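# Fold a flat cardboard box upright and hold it

## Task

Take the flat cardboard box, swing its floor panel up about the hinge with the back wall, then swing the front wall over about its hinge with the floor. At the end the right gripper must grip the box at the front wall; a grip by the left gripper does not count. The box must end up standing on its back wall (the narrow panel between floor and lid), with the floor vertical and the front wall (the narrow panel on the far side of the floor) lying across the top, and no part of the box may stick out past the table edge.

## Robot and tools

Robot: two arms, left_arm and right_arm. Each has six joints, ordered from base outward: waist, shoulder, elbow, wrist pitch, wrist yaw, wrist roll. Each also has a gripper. Stated joint ranges in radians: waist -2.618 to 3.054, shoulder 0.000 to 3.142, elbow 0.000 to 3.142, wrist pitch -1.571 to 1.571, wrist yaw -1.571 to 1.571, wrist roll -2.094 to 2.094. The true ends may sit up to 0.059 rad either way of these.

Frames: the scene frame has its origin at table-top height, midway between the arm bases, a little behind the near table edge; +z is up, +x points out over the table, and left_arm is on the +y side (image left/right may differ). Bases: left_arm near (+0.003, +0.298, +0.012) m, right_arm near (-0.005, -0.342, +0.011) m, both nearly level. Hand positions, orientations and targets in results are given in each arm's own base frame; fixed cameras and the table use the scene frame. Printed hand positions can be off by a few centimetres. end_effector_position is the point between the finger pads, about 1 cm short of the fingertips; fingers point along the gripper's +z and open along its y.

The row: every moving command uses a row of 14 numbers, one list covering both arms: left_arm waist, shoulder, elbow, wrist pitch, wrist yaw, wrist roll, opening, then the same seven for right_arm. The joint numbers are absolute target angles in radians (a pose, not an offset). Opening runs from -1 (closed) to +1 (fully open) and is also absolute. Always fill both arms; to keep an arm still, repeat its current Joint targets and its current gripper command (0 is itself a command, not "no change").

Tools:
- execute_actions(actions, cameras): actions is a list of up to 15 rows, each step being 1/30 s; if fewer than 15 rows are given the last row is held. An empty actions list returns camera images and the full state. A call is rejected if a joint target lies over 0.059 rad beyond a stated limit and farther out than the joint now is. Targets past the real end get clipped and the result may report "joint sent to its limit".
- move(target, speed, blend, opening_speed, grip_force, blocking, cameras): target is one 14-number row or a list of up to 15 rows, absolute joint angles. All joints are interpolated together, so the hand travels a curve and does not avoid obstacles or the other arm. speed is rad/s for the joint with the most travel, 0.01 to 12.57, default 0.5 (one value or one per target). blend (rad) rounds corners of a list; 0 stops at each row. opening_speed sets how fast openings change, at least 0.2 per second. grip_force is newtons per pad, 10 to 50, one value or one per arm; lower values close slowly. blocking=false returns early while the move continues. The result adds a "move:" line: done, off_target (resting more than 0.035 rad from target), moving, held, or fault, plus limits=held if steps were withheld.
- wait(seconds): 0 to 10 s with commands unchanged; a running move continues.
- stop(): brakes the running move.
- zoom_image(camera, region): enlarge [x0, y0, x1, y1] pixels (at most 504 by 504) of the latest image of cam_high, cam_low, cam_left_wrist or cam_right_wrist.
- show_instructions(): shows the reference images (a cardboard box data card).
- finished_scene(scene): ends the scene, with scene being the current scene number; irreversible.

Cameras: cam_high and cam_low (504x504) on a fixed beam behind the arms; cam_left_wrist and cam_right_wrist (896x504) carried by the arms.

Result lines: Joint positions and Joint velocities give one block per arm in joint order (rad, rad/s), each ending with the finger gap in metres (0.093 fully open) and its rate. Joint targets are what joints are currently driven toward. Tool commands shows gripper commands. grip_measured is the gripper motor on the -1..+1 scale; pads meet near -0.94 and each millimetre of object width adds about 0.0208; readings may be up to 0.02 too open. To grip firmly, command at least 0.24 below the reading for the object's width and keep sending that value; to release, send well above it. Joint torques are raw and offset, positive toward larger angles; the first three wrap at ±28 N m. "joint command not followed" means the clearance check altered targets. MOTOR HOT appears at 75 °C; at 90 °C that arm folds away and stays idle.

Motion notes: each step a joint's target can lead its measured angle by at most 0.339 rad (waist, shoulder, elbow) or 2.2 rad (wrist joints), and targets moving the hand over 200 mm get scaled back. Friction, play and weight leave joints short or past their targets, especially at long reach; small turns may not happen.

Avoid: dropping the box or letting it slide off the table, releasing moving parts, striking the table, the bar, plate or rail behind it (up to about 3 cm tall, no warning given), or the other arm; pressing the two arms together or one gripper closing on the other's fingers; strain on wrist camera cables; fast contacts and targets set deep past a contact, which press hard; long stretched-out holds that heat motors.

Each tool is called after "Call:" as name([rows], argument=value, ...), one row to a line, values as JSON.

Reference images:

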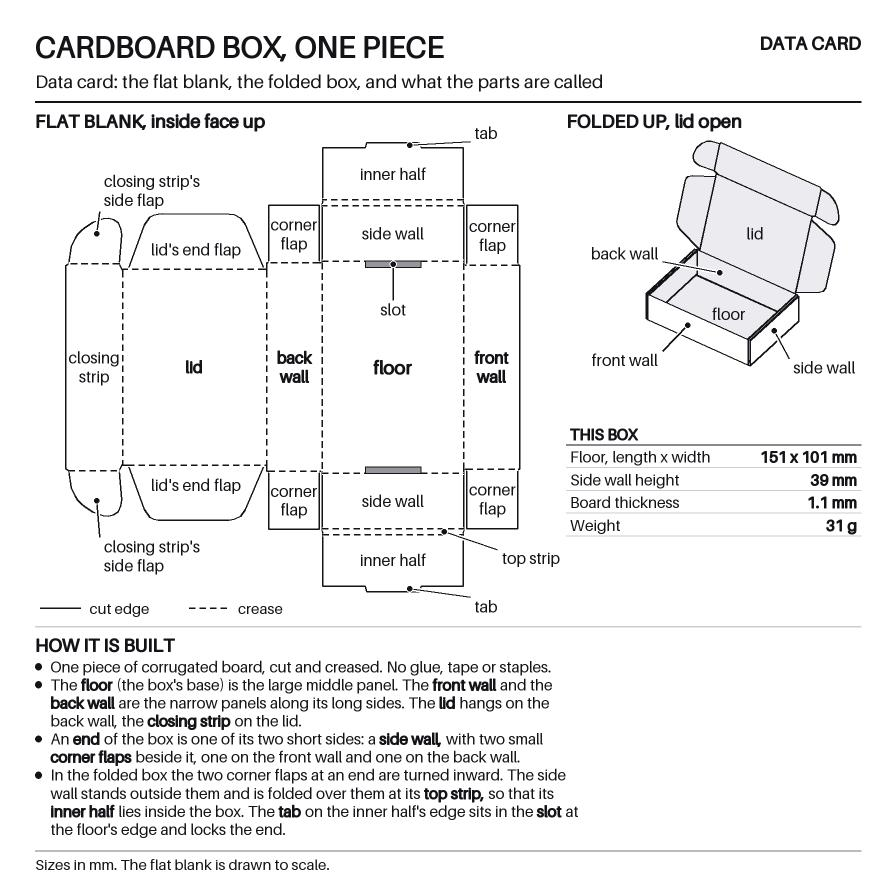

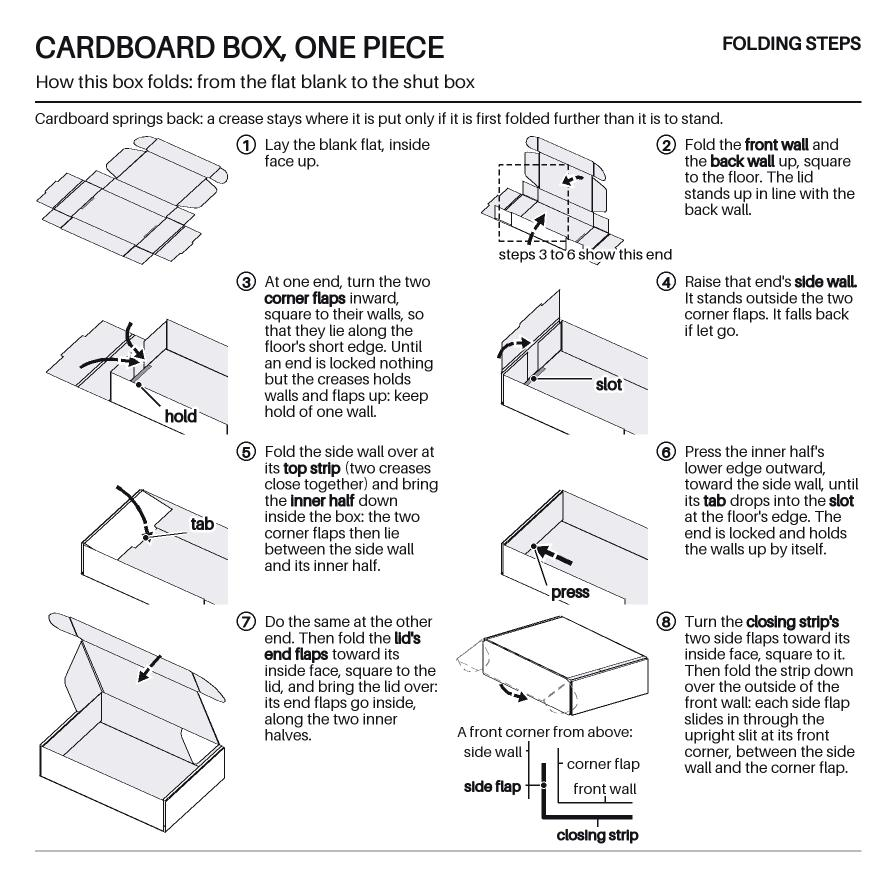

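## Session

Call:
execute_actions(actions=[])

Scene clock: 0.00 s.
left_arm: end_effector_position=(+0.3780, +0.0030, +0.3952) grip_measured=+1.000 end_effector_quat_wxyz=(+0.700, -0.005, +0.714, +0.002) | right_arm: end_effector_position=(+0.3778, -0.0032, +0.3955) grip_measured=+1.000 end_effector_quat_wxyz=(+0.701, +0.002, +0.713, -0.006)
Joint positions: left_arm=[0.006 1.055 1.041 -0.005 -0.004 -0.004 0.093] | right_arm=[-0.006 1.055 1.041 -0.004 0.004 -0.005 0.093]
Joint velocities: within noise
Joint torques (N m): no reading
Motor temperatures (°C): left_arm=[22 25 26 24 23 23 21] | right_arm=[21 28 25 24 22 23 22]
Heat: left arm: 26 °C; right arm: 28 °C.
Joint targets: left_arm=[0.005 1.056 1.048 -0.012 -0.003 -0.004] | right_arm=[-0.005 1.049 1.050 -0.007 0.003 -0.005]
Tool commands: left_gripper/opening=+1.0 right_gripper/opening=+1.0

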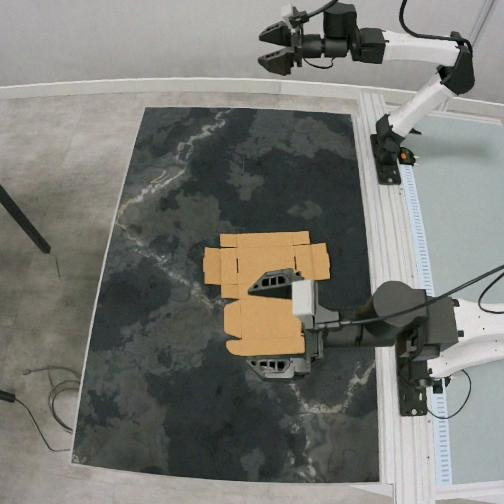

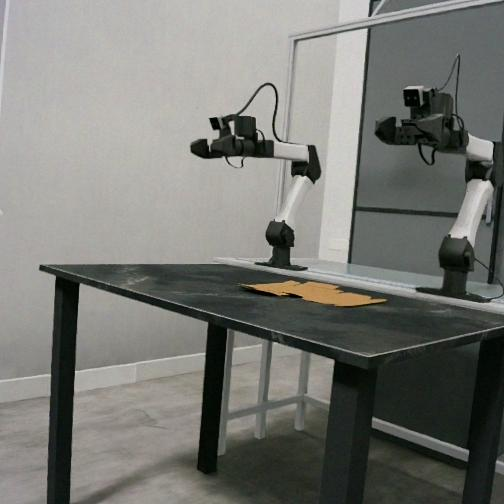

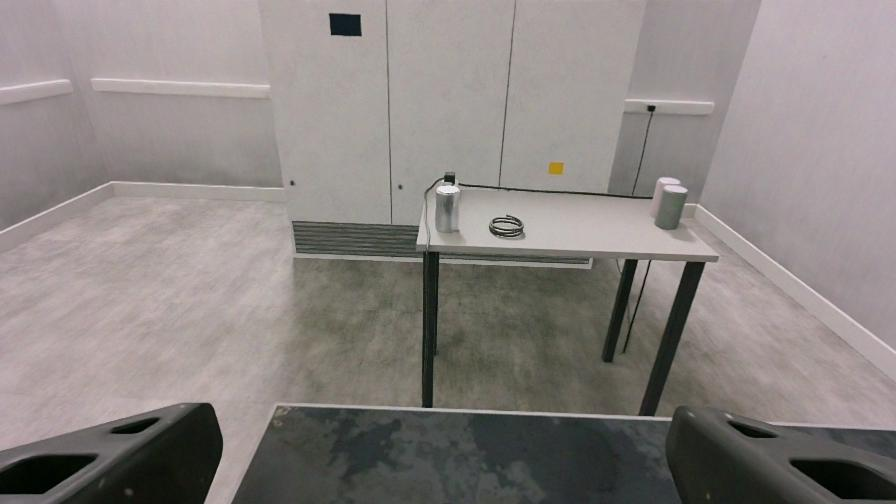

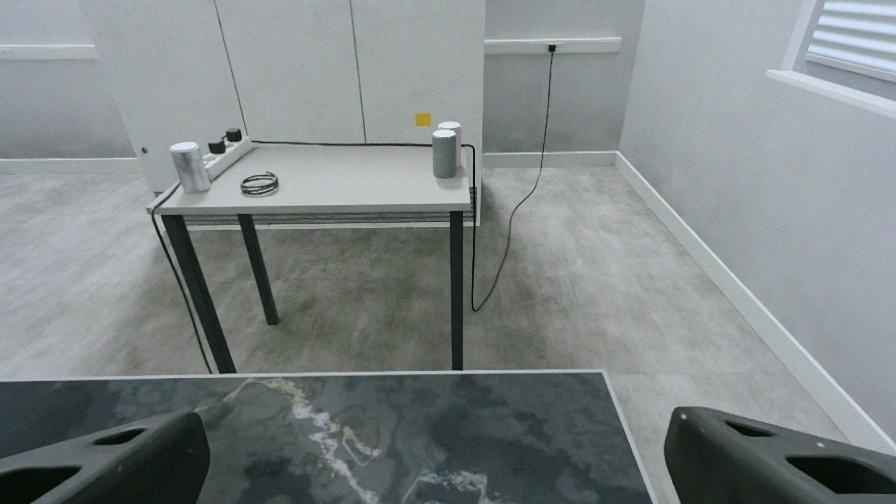

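Call:
zoom_image(camera="cam_high", region=[190, 210, 350, 370])

Call:
zoom_image(camera="cam_low", region=[220, 240, 420, 340])

Scaled by 3.150 from the camera's 504x504 image, which has a finer 720x720 frame.

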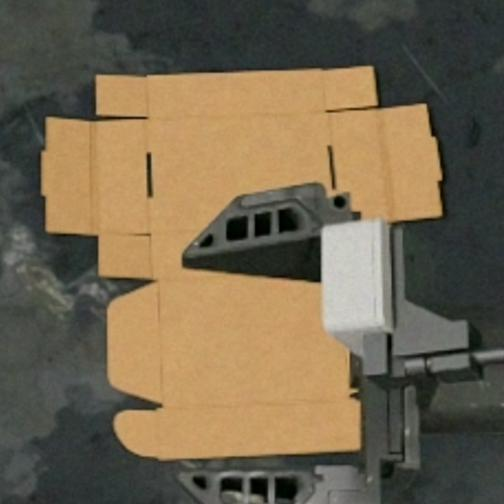

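Scaled by 2.520 from the camera's 504x504 image, which has a finer 720x720 frame.

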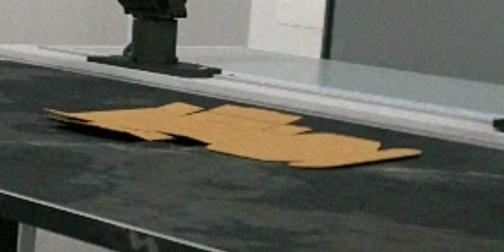

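Call:
move(target=[0.6, 1.055, 1.041, -0.5, 0.0, 0.0, 1.0, 0.75, 1.1, 1.2, -1.0, 0.3, 0.3, 1.0], speed=1.0, cameras=["all"])

Scene clock: 52.30 s.
left_arm: end_effector_position=(+0.2912, +0.1976, +0.2904) grip_measured=+1.000 end_effector_quat_wxyz=(+0.501, -0.252, +0.814, +0.154) | right_arm: end_effector_position=(+0.2419, +0.1608, +0.2460) grip_measured=+1.000 end_effector_quat_wxyz=(+0.356, -0.166, +0.918, +0.055)
Joint positions: left_arm=[0.595 1.055 1.041 -0.455 -0.002 -0.004 0.093] | right_arm=[0.744 1.085 1.17 -0.962 0.273 0.286 0.093]
Joint torques (N m): left_arm=[0.35 -3.25 7.21 1.65 0.01 0.11] | right_arm=[1.14 -2.48 9.18 1.21 0.41 0.1]
Motor temperatures (°C): left_arm=[22 25 32 31 23 22 21] | right_arm=[21 29 32 33 22 23 21]
Heat: left arm: 32 °C; right arm: 33 °C.
Joint targets: left_arm=[0.601 1.055 1.041 -0.499 0.000 0.000] | right_arm=[0.750 1.100 1.200 -1.001 0.291 0.300]
move: off_target (left_arm, right_arm); left_arm: the wrist pitch is farthest, 0.045 rad from its target; right_arm: the wrist pitch is farthest, 0.038 rad from its target

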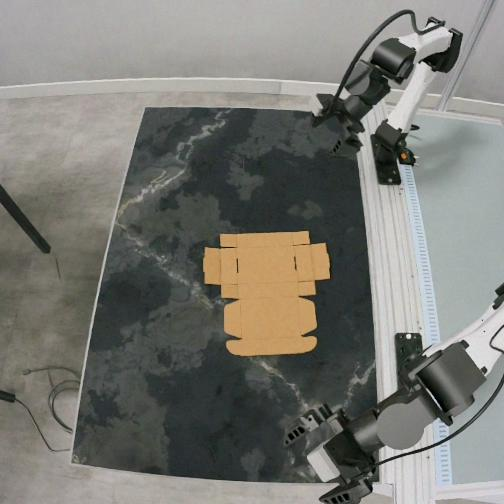

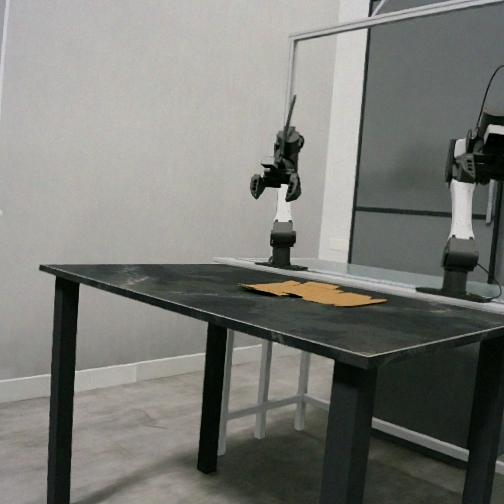

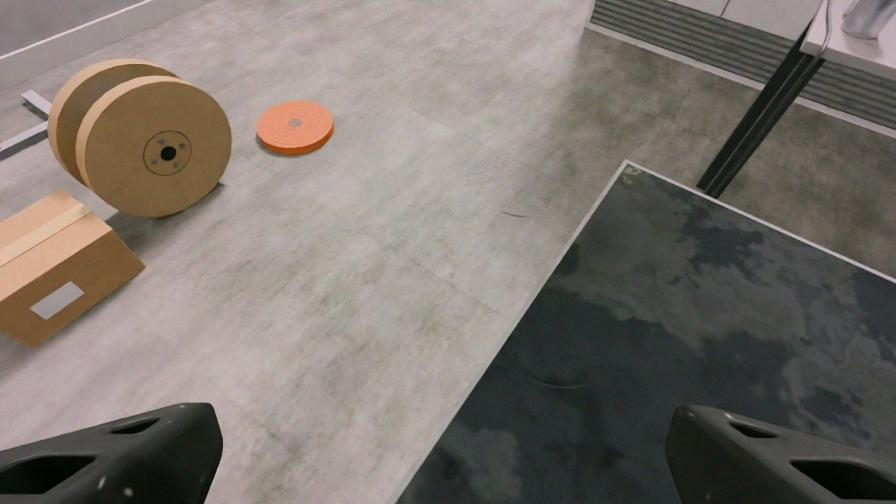

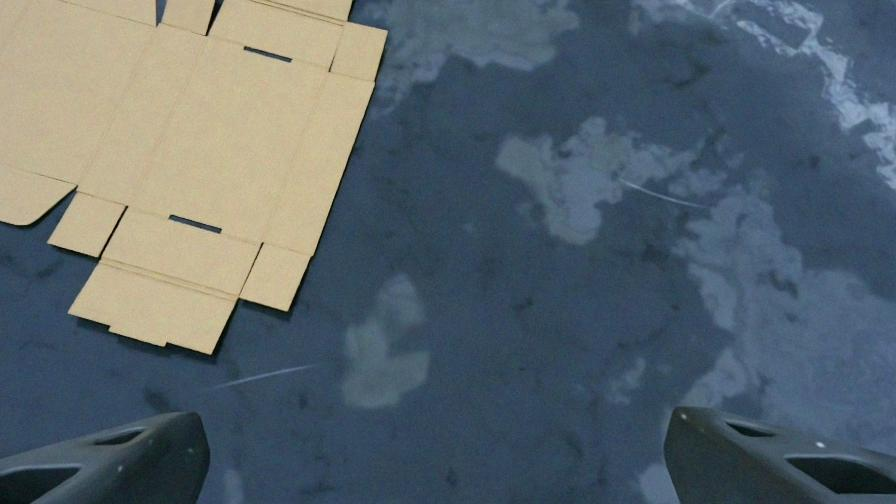

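Call:
zoom_image(camera="cam_right_wrist", region=[180, 60, 400, 360])

Call:
zoom_image(camera="cam_low", region=[230, 270, 400, 320])

Call:
zoom_image(camera="cam_high", region=[195, 225, 335, 365])

Scaled by 1.680 from the camera's 896x504 image, which has a finer 1280x720 frame.

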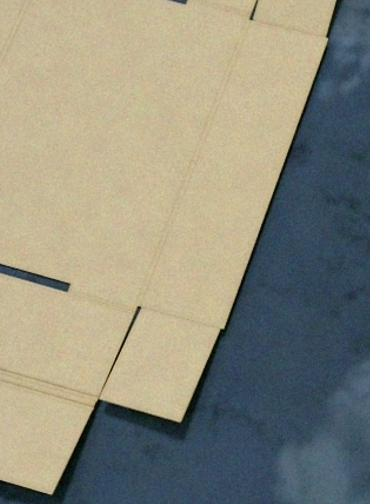

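Scaled by 2.965 from the camera's 504x504 image, which has a finer 720x720 frame.

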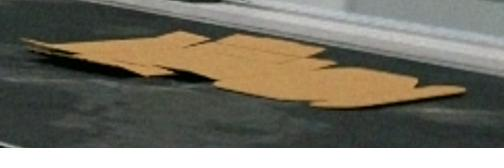

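Scaled by 3.600 from the camera's 504x504 image, which has a finer 720x720 frame.

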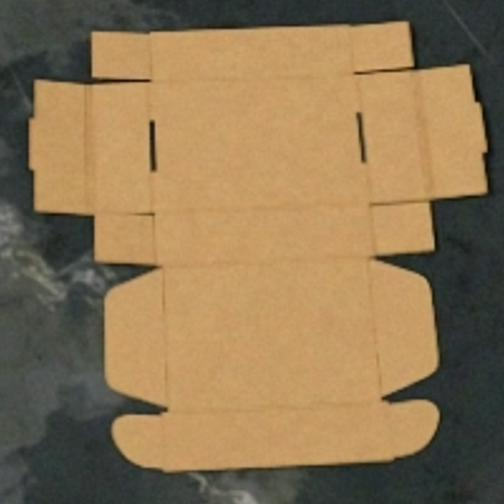

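Call:
zoom_image(camera="cam_high", region=[270, 380, 400, 504])

Call:
zoom_image(camera="cam_low", region=[240, 130, 330, 220])

Scaled by 3.877 from the camera's 504x504 image, which has a finer 720x720 frame.

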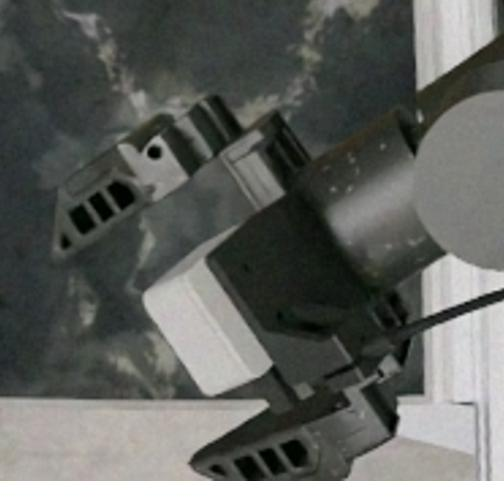

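Scaled by 5.600 from the camera's 504x504 image, which has a finer 720x720 frame.

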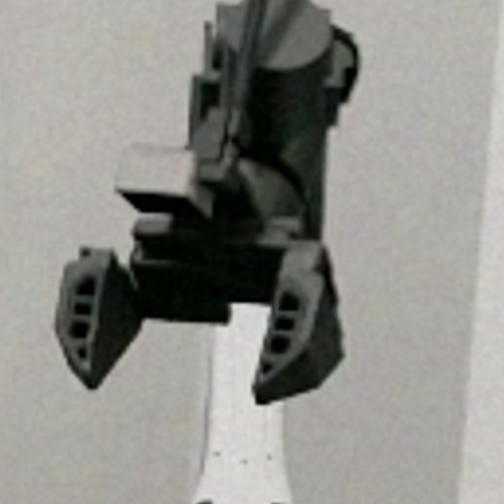

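Call:
move(target=[-0.593, 1.876, 0.878, 0.30, 0.0, 0.0, -1.0, 0.435, 1.801, 0.907, -0.012, -0.416, 0.708, -0.3], speed=1.0, cameras=["all"])

Scene clock: 108.60 s.
left_arm: end_effector_position=(+0.3835, -0.2630, +0.0345) grip_measured=-0.980 end_effector_quat_wxyz=(+0.391, +0.268, +0.872, -0.122) | right_arm: end_effector_position=(+0.3555, +0.2354, +0.0426) grip_measured=-0.298 end_effector_quat_wxyz=(+0.170, +0.064, +0.928, +0.326)
Joint positions: left_arm=[-0.601 1.87 0.888 0.256 -0.001 -0.004 0] | right_arm=[0.435 1.783 0.917 -0.041 -0.387 0.708 0.031]
Joint torques (N m): left_arm=[0.5 -8.49 4.97 2.25 0 0.11] | right_arm=[0.49 -9.21 5.38 1.87 -0.28 0.06]
Motor temperatures (°C): left_arm=[22 26 33 32 23 22 21] | right_arm=[21 28 38 29 22 23 21]
Heat: left arm: 33 °C; right arm: 38 °C.
Joint targets: left_arm=[-0.594 1.876 0.877 0.299 -0.001 0.000] | right_arm=[0.435 1.802 0.908 -0.012 -0.406 0.718]
move: off_target (left_arm); left_arm: the wrist pitch is farthest, 0.044 rad from its target

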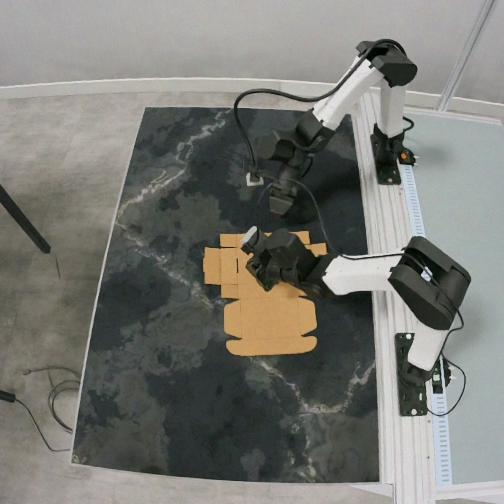

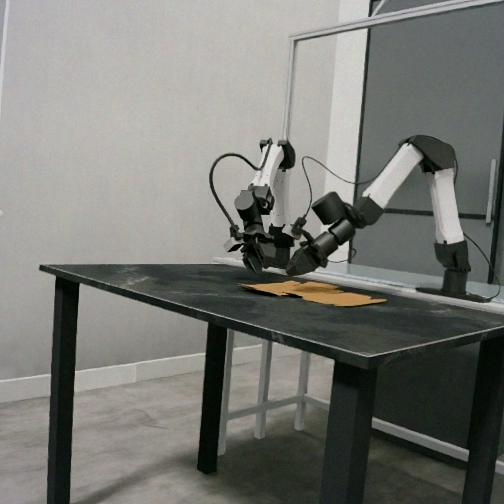

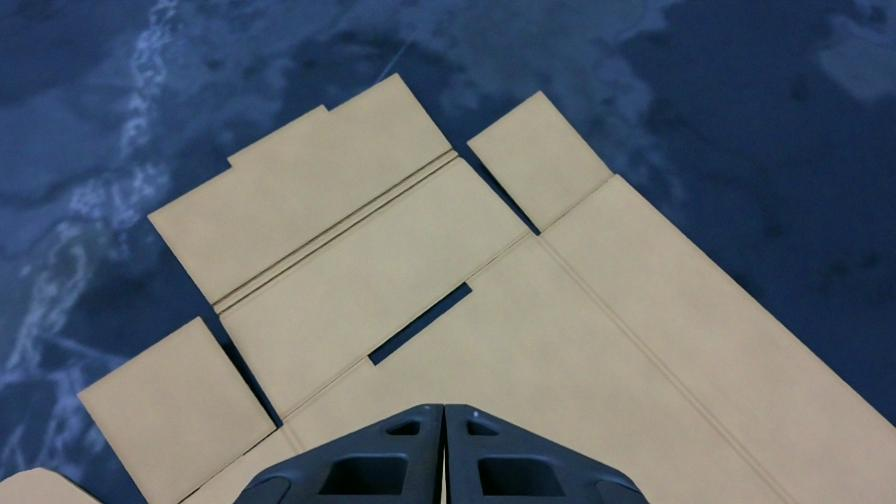

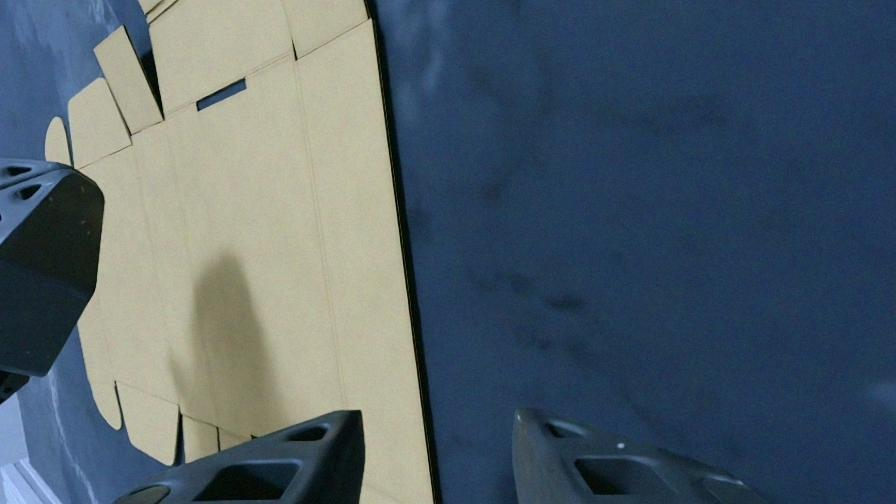

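Call:
move(target=[-0.593, 2.052, 0.830, 0.524, 0.0, 0.0, -1.0, 0.4625, 1.976, 1.032, 0.035, -0.465, 0.656, -0.3], speed=0.25, cameras=["all"])

Scene clock: 122.63 s.
left_arm: end_effector_position=(+0.3917, -0.2694, -0.0048) grip_measured=-0.980 end_effector_quat_wxyz=(+0.414, +0.266, +0.861, -0.129) | right_arm: end_effector_position=(+0.3698, +0.2585, +0.0212) grip_measured=-0.298 end_effector_quat_wxyz=(+0.149, +0.034, +0.926, +0.345)
Joint positions: left_arm=[-0.603 2.031 0.85 0.509 -0.001 -0.004 0] | right_arm=[0.446 1.934 1.01 -0.001 -0.453 0.674 0.031]
Joint torques (N m): left_arm=[0.62 -7.71 3.66 2.06 0.02 0.11] | right_arm=[2.04 -8.28 7.51 1.92 -0.27 -0.21]
Heat: left arm: 34 °C; right arm: 37 °C.
Joint targets: left_arm=[-0.595 2.052 0.831 0.525 0.000 0.000] | right_arm=[0.462 1.975 1.031 0.035 -0.465 0.656]
move: off_target (right_arm); right_arm: the shoulder is farthest, 0.042 rad from its target

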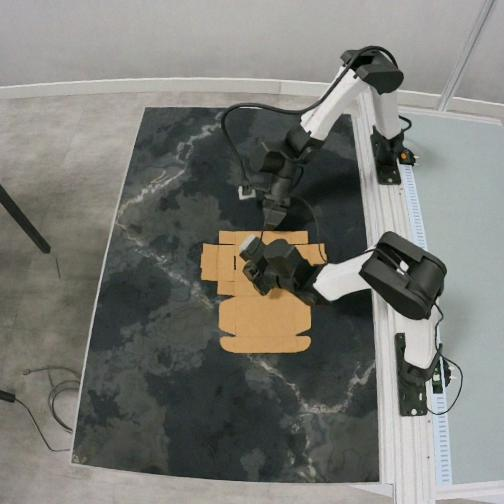

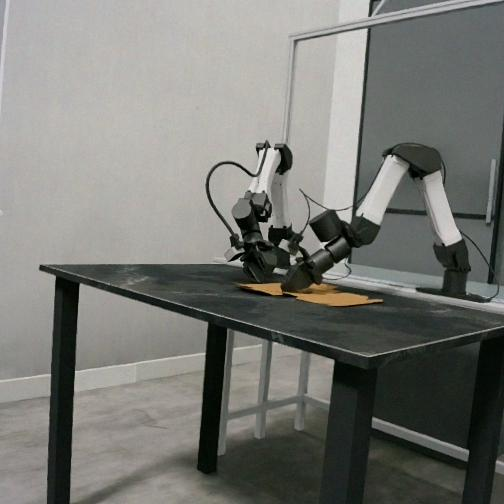

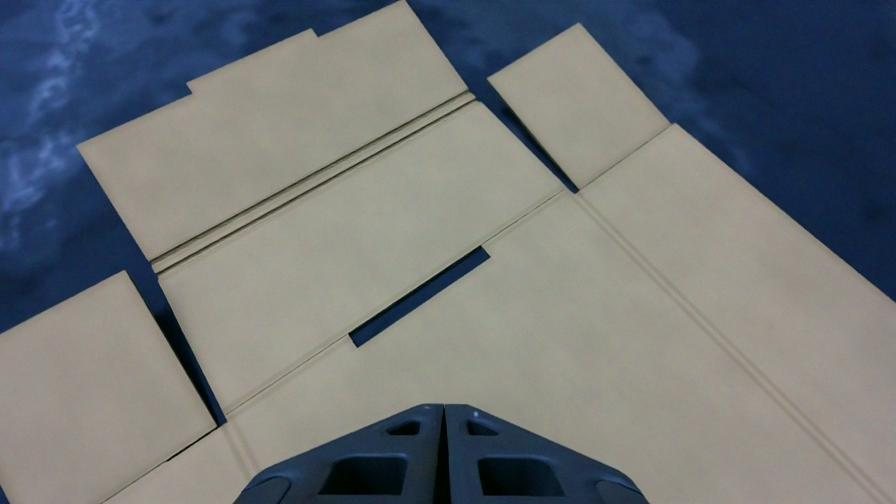

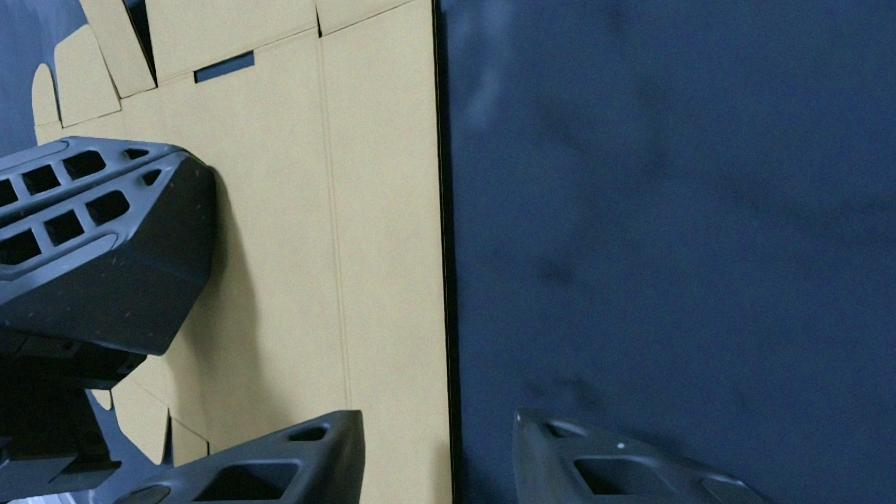

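Call:
move(target=[-0.593, 2.052, 0.830, 0.524, 0.0, 0.0, -1.0, 0.475, 2.015, 1.052, 0.04, -0.455, 0.656, -0.3], speed=0.2, cameras=["cam_low", "cam_right_wrist"])

Scene clock: 129.43 s.
left_arm: end_effector_position=(+0.3917, -0.2694, -0.0048) grip_measured=-0.980 end_effector_quat_wxyz=(+0.414, +0.266, +0.861, -0.129) | right_arm: end_effector_position=(+0.3763, +0.2652, +0.0213) grip_measured=-0.299 end_effector_quat_wxyz=(+0.154, +0.029, +0.924, +0.350)
Joint positions: left_arm=[-0.603 2.031 0.85 0.509 -0.001 -0.004 0] | right_arm=[0.452 1.96 1.038 0.013 -0.456 0.673 0.031]
Joint torques (N m): left_arm=[0.72 -7.68 3.63 2.06 0.01 0.13] | right_arm=[2.71 -7.19 6.98 1.83 -0.15 -0.2]
Heat: left arm: 35 °C; right arm: 37 °C.
Joint targets: left_arm=[-0.593 2.052 0.830 0.524 0.000 0.000] | right_arm=[0.475 2.015 1.052 0.039 -0.456 0.656]
move: off_target (right_arm); right_arm: the shoulder is farthest, 0.055 rad from its target
Images, in order (width x height): cam_low 504x504, cam_right_wrist 896x504.

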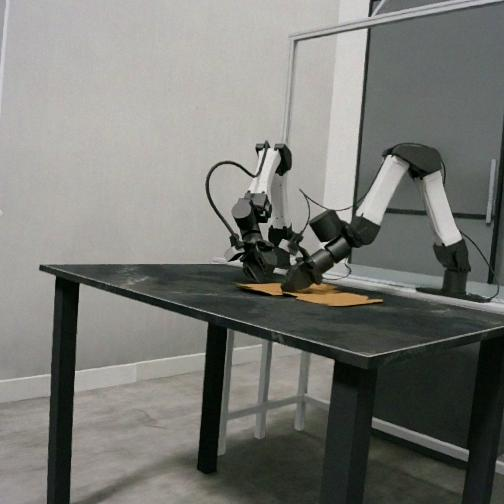

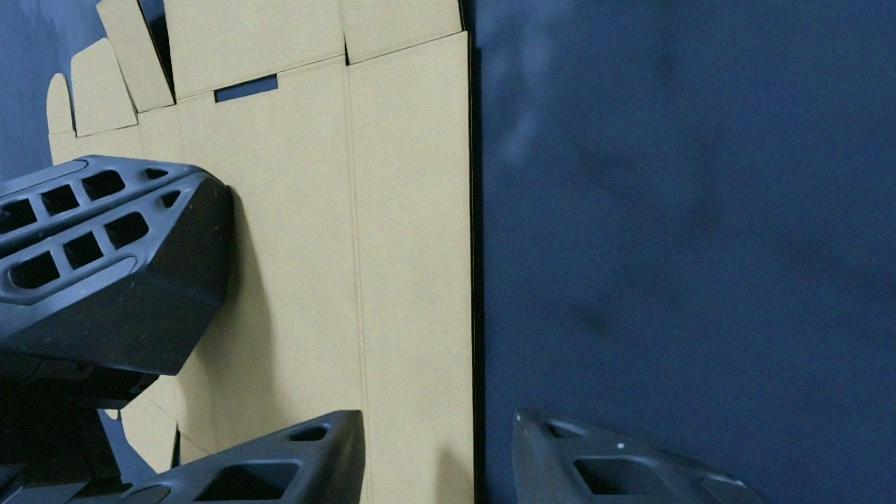

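Call:
move(target=[-0.593, 2.052, 0.830, 0.524, 0.0, 0.0, -1.0, 0.55, 1.998, 1.085, 0.045, -0.411, 0.710, -0.3], speed=0.12, cameras=["cam_low", "cam_right_wrist", "cam_left_wrist"])

Scene clock: 134.03 s.
left_arm: end_effector_position=(+0.3957, -0.2635, -0.0048) grip_measured=-0.980 end_effector_quat_wxyz=(+0.417, +0.263, +0.862, -0.122) | right_arm: end_effector_position=(+0.3609, +0.2963, +0.0220) grip_measured=-0.299 end_effector_quat_wxyz=(+0.149, +0.005, +0.925, +0.351)
Joint positions: left_arm=[-0.591 2.031 0.85 0.509 -0.009 0.005 0] | right_arm=[0.538 1.969 1.053 0.022 -0.425 0.701 0.031]
Joint torques (N m): left_arm=[-0.16 -7.69 3.58 2.05 0.08 0.12] | right_arm=[1.63 -10.02 8.43 1.84 0.02 0.02]
Heat: left arm: 35 °C; right arm: 37 °C.
Joint targets: left_arm=[-0.591 2.052 0.830 0.524 0.000 0.009] | right_arm=[0.550 1.998 1.085 0.046 -0.411 0.709]
move: done
Images, in order (width x height): cam_low 504x504, cam_left_wrist 896x504, cam_right_wrist 896x504.

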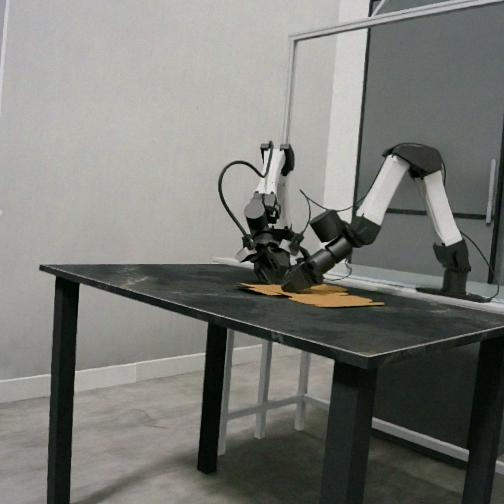

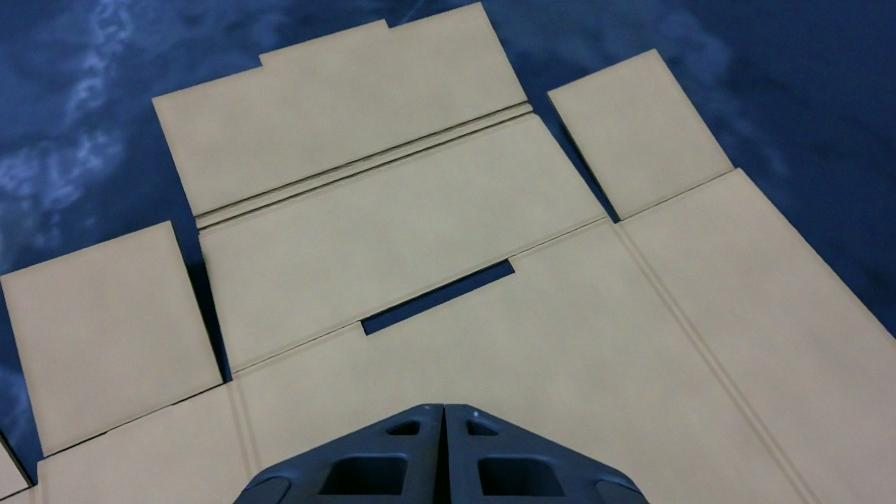

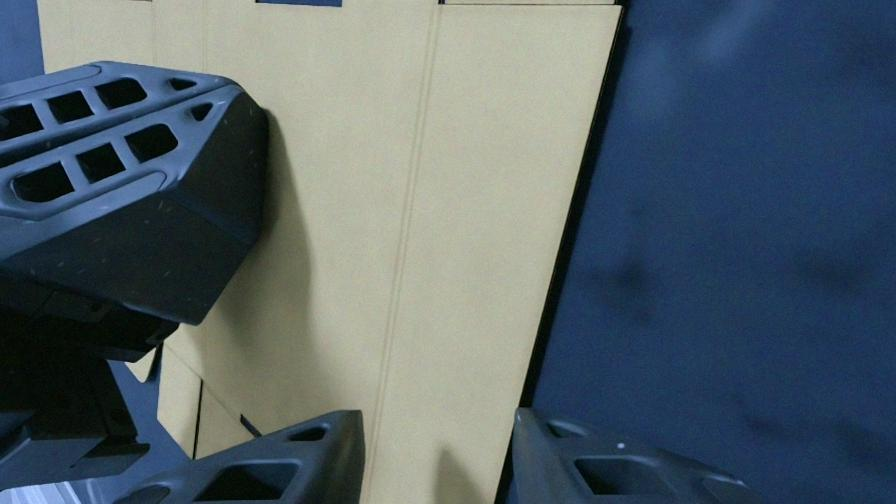

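Call:
zoom_image(camera="cam_right_wrist", region=[440, 340, 640, 504])

Call:
zoom_image(camera="cam_low", region=[220, 250, 390, 320])

Scaled by 2.520 from the camera's 896x504 image, which has a finer 1280x720 frame.

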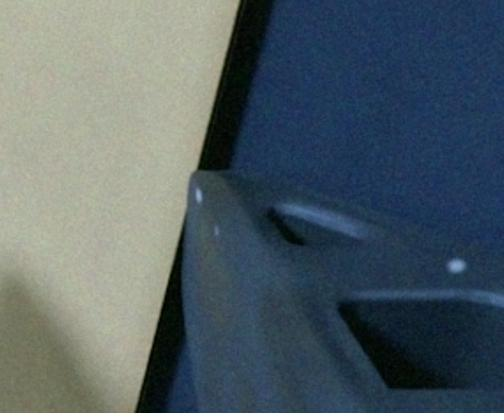

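Scaled by 2.965 from the camera's 504x504 image, which has a finer 720x720 frame.

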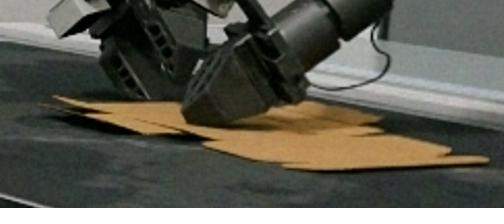

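Call:
move([
  [-0.593, 2.052, 0.830, 0.524, 0.0, 0.0, -1.0, 0.48, 1.998, 1.075, 0.045, -0.435, 0.680, -0.3],
  [-0.593, 2.052, 0.830, 0.524, 0.0, 0.0, -1.0, 0.48, 2.04, 1.075, 0.05, -0.435, 0.680, -0.3],
], speed=0.2, blend=0.02, cameras=["cam_low", "cam_right_wrist"])

Scene clock: 142.53 s.
left_arm: end_effector_position=(+0.3957, -0.2635, -0.0048) grip_measured=-0.980 end_effector_quat_wxyz=(+0.416, +0.259, +0.863, -0.124) | right_arm: end_effector_position=(+0.3759, +0.2779, +0.0217) grip_measured=-0.299 end_effector_quat_wxyz=(+0.150, +0.028, +0.922, +0.357)
Joint positions: left_arm=[-0.591 2.031 0.85 0.509 -0.009 -0.004 0] | right_arm=[0.477 1.978 1.058 0.025 -0.457 0.701 0.031]
Joint torques (N m): left_arm=[-0.18 -7.64 3.62 2.07 0.09 0.01] | right_arm=[0.94 -6.74 7.32 1.83 0 -0.23]
Motor temperatures (°C): left_arm=[21 29 31 35 23 22 21] | right_arm=[21 33 37 32 22 23 21]
Heat: left arm: 35 °C; right arm: 37 °C.
Joint targets: left_arm=[-0.593 2.052 0.830 0.524 0.000 -0.009] | right_arm=[0.481 2.040 1.076 0.050 -0.444 0.680]
move: off_target (right_arm); right_arm: the shoulder is farthest, 0.062 rad from its target
Images, in order (width x height): cam_low 504x504, cam_right_wrist 896x504.

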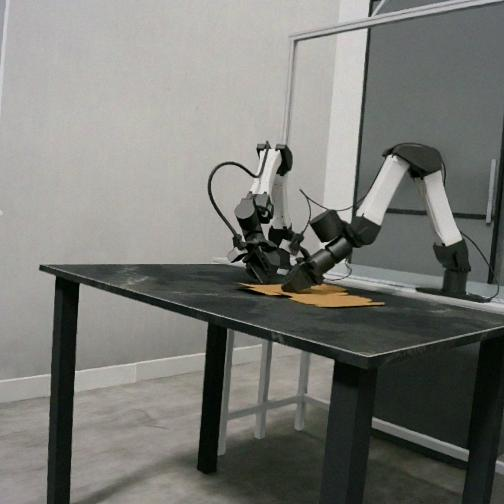

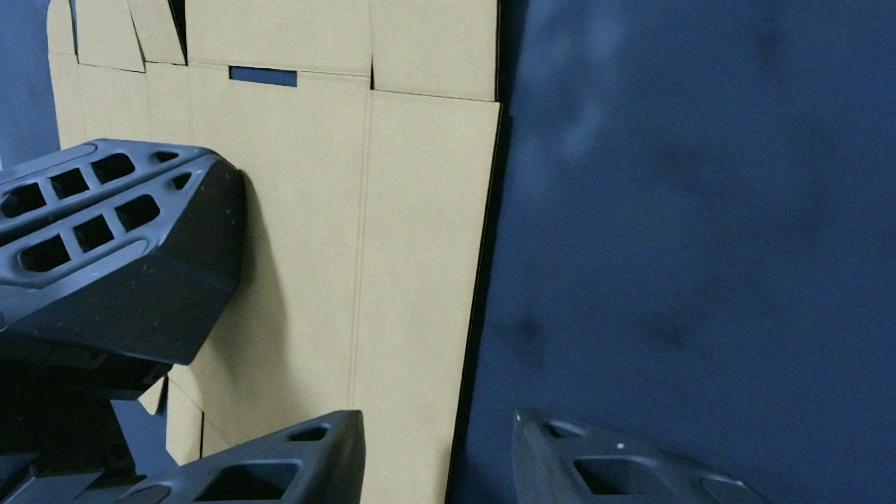

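Call:
move([
  [-0.593, 2.052, 0.830, 0.524, 0.0, 0.0, -1.0, 0.48, 1.93, 1.12, -0.1, -0.42, 0.680, -0.3],
  [-0.593, 2.052, 0.830, 0.524, 0.0, 0.0, -1.0, 0.522, 2.05, 1.335, -0.47, -0.319, 0.633, -0.3],
], speed=0.4, blend=0.03, cameras=["cam_high", "cam_low", "cam_right_wrist"])

Scene clock: 151.13 s.
left_arm: end_effector_position=(+0.3957, -0.2635, -0.0048) grip_measured=-0.980 end_effector_quat_wxyz=(+0.416, +0.259, +0.863, -0.124) | right_arm: end_effector_position=(+0.3694, +0.2702, +0.0236) grip_measured=-0.299 end_effector_quat_wxyz=(+0.085, +0.030, +0.965, +0.247)
Joint positions: left_arm=[-0.591 2.031 0.85 0.509 -0.009 -0.004 0] | right_arm=[0.512 2.019 1.307 -0.437 -0.33 0.645 0.031]
Joint torques (N m): left_arm=[-0.27 -7.76 3.51 2.07 0.08 0.15] | right_arm=[1.5 -10.77 8.34 0.75 0.09 -0.15]
Heat: left arm: 35 °C; right arm: 37 °C.
Joint targets: left_arm=[-0.593 2.052 0.830 0.524 0.000 0.000] | right_arm=[0.522 2.050 1.334 -0.470 -0.310 0.632]
move: done
Images, in order (width x height): cam_high 504x504, cam_low 504x504, cam_right_wrist 896x504.

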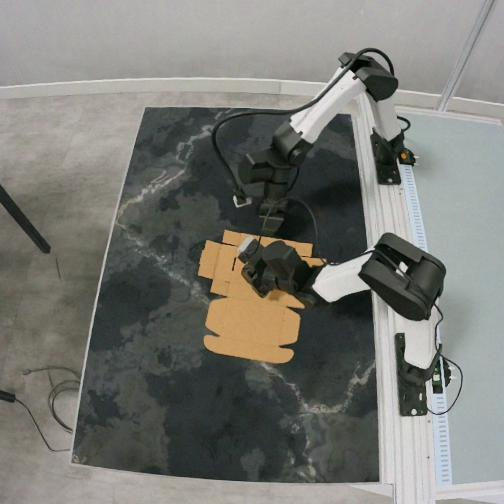

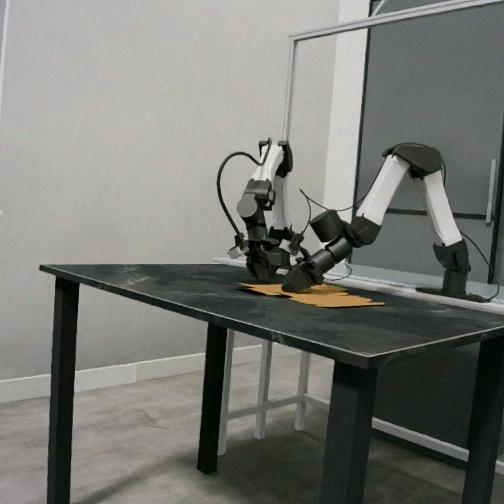

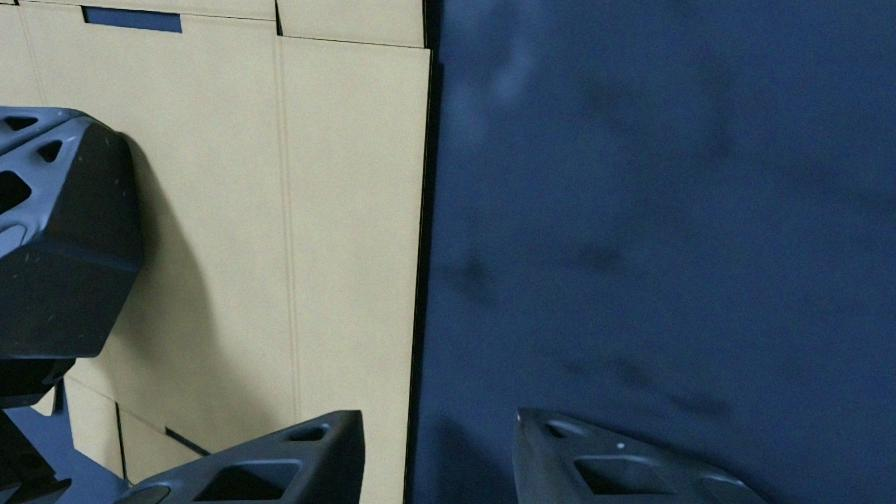

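Call:
move(target=[-0.593, 2.052, 0.830, 0.524, 0.0, 0.0, -1.0, 0.522, 2.09, 1.335, -0.47, -0.319, 0.633, -0.3], speed=0.1, cameras=["cam_right_wrist"])

Scene clock: 154.57 s.
left_arm: end_effector_position=(+0.3957, -0.2635, -0.0048) grip_measured=-0.980 end_effector_quat_wxyz=(+0.416, +0.259, +0.863, -0.124) | right_arm: end_effector_position=(+0.3694, +0.2699, +0.0150) grip_measured=-0.299 end_effector_quat_wxyz=(+0.076, +0.032, +0.967, +0.241)
Joint positions: left_arm=[-0.591 2.031 0.85 0.509 -0.009 -0.004 0] | right_arm=[0.512 2.046 1.317 -0.443 -0.329 0.645 0.031]
Joint torques (N m): left_arm=[-0.29 -7.68 3.63 2.05 0.09 0.12] | right_arm=[1.46 -9.57 7.62 0.8 0 -0.14]
Heat: left arm: 36 °C; right arm: 37 °C.
Joint targets: left_arm=[-0.593 2.052 0.830 0.524 0.000 0.000] | right_arm=[0.522 2.090 1.336 -0.470 -0.318 0.633]
move: off_target (right_arm); right_arm: the shoulder is farthest, 0.044 rad from its target
Images, in order (width x height): cam_right_wrist 896x504.

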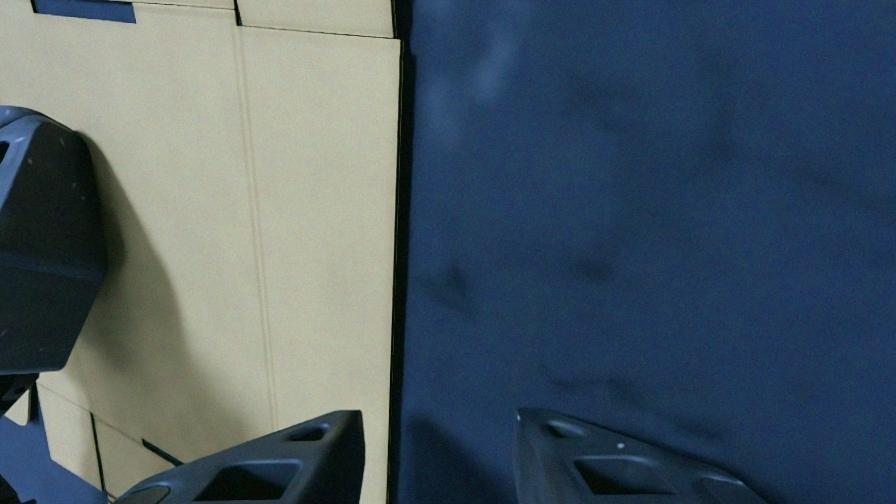

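Call:
move(target=[-0.593, 2.052, 0.830, 0.524, 0.0, 0.0, -1.0, 0.522, 2.125, 1.335, -0.47, -0.319, 0.633, -0.3], speed=0.1)

Scene clock: 156.17 s.
left_arm: end_effector_position=(+0.3957, -0.2635, -0.0048) grip_measured=-0.980 end_effector_quat_wxyz=(+0.416, +0.259, +0.863, -0.124) | right_arm: end_effector_position=(+0.3694, +0.2702, +0.0142) grip_measured=-0.299 end_effector_quat_wxyz=(+0.071, +0.033, +0.968, +0.239)
Joint positions: left_arm=[-0.591 2.031 0.85 0.509 -0.009 -0.004 0] | right_arm=[0.512 2.055 1.333 -0.461 -0.33 0.645 0.031]
Joint torques (N m): left_arm=[-0.35 -7.61 3.54 2.05 0.06 0.11] | right_arm=[1.5 -7.04 6.42 0.96 -0.01 -0.14]
Heat: left arm: 36 °C; right arm: 37 °C.
Joint targets: left_arm=[-0.593 2.052 0.830 0.524 0.000 0.000] | right_arm=[0.522 2.125 1.335 -0.470 -0.321 0.633]
move: off_target (right_arm); right_arm: the shoulder is farthest, 0.070 rad from its target

Call:
move(target=[-0.593, 2.052, 0.830, 0.524, 0.0, 0.0, -1.0, 0.638, 2.118, 1.385, -0.42, -0.231, 0.835, -0.3], speed=0.1, cameras=["cam_high", "cam_right_wrist"])

Scene clock: 161.87 s.
left_arm: end_effector_position=(+0.3957, -0.2635, -0.0048) grip_measured=-0.980 end_effector_quat_wxyz=(+0.416, +0.260, +0.862, -0.123) | right_arm: end_effector_position=(+0.3650, +0.3030, +0.0144) grip_measured=-0.299 end_effector_quat_wxyz=(+0.090, +0.077, +0.968, +0.222)
Joint positions: left_arm=[-0.591 2.031 0.85 0.509 -0.009 -0.001 0] | right_arm=[0.615 2.076 1.368 -0.429 -0.221 0.822 0.031]
Joint torques (N m): left_arm=[-0.34 -7.65 3.55 2.06 0.08 0.11] | right_arm=[2.67 -10.19 7.56 1.26 -0.12 0.07]
Heat: left arm: 36 °C; right arm: 37 °C.
Joint targets: left_arm=[-0.593 2.052 0.830 0.524 0.000 0.003] | right_arm=[0.637 2.119 1.385 -0.420 -0.230 0.835]
move: off_target (right_arm); right_arm: the shoulder is farthest, 0.042 rad from its target
Images, in order (width x height): cam_high 504x504, cam_right_wrist 896x504.

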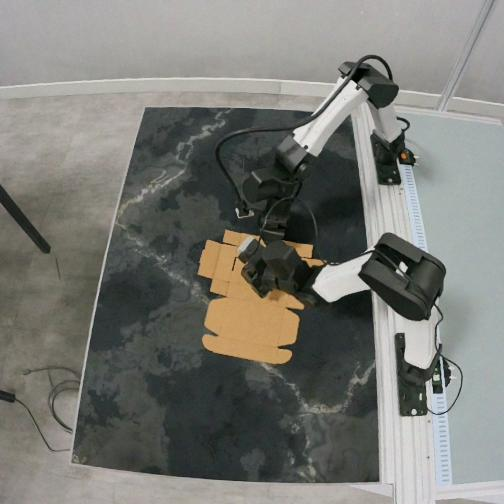

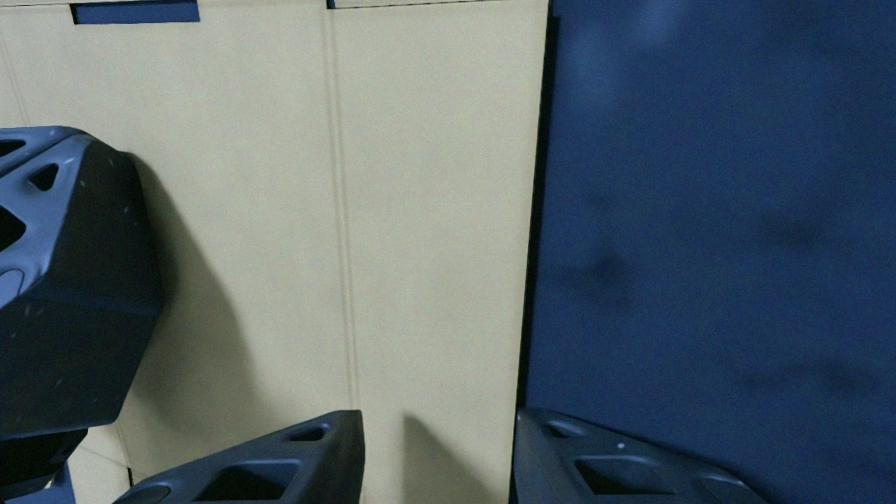

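Call:
zoom_image(camera="cam_right_wrist", region=[450, 340, 610, 504])

Scaled by 3.073 from the camera's 896x504 image, which has a finer 1280x720 frame.

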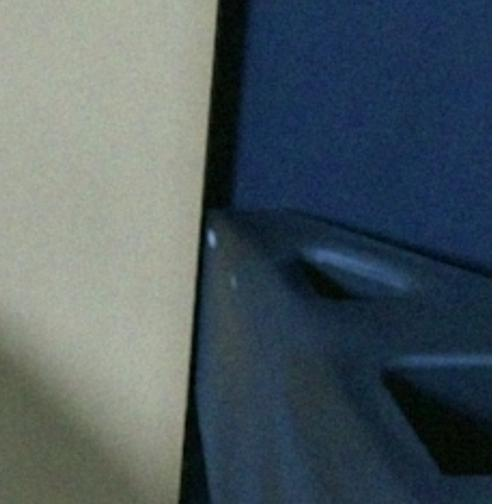

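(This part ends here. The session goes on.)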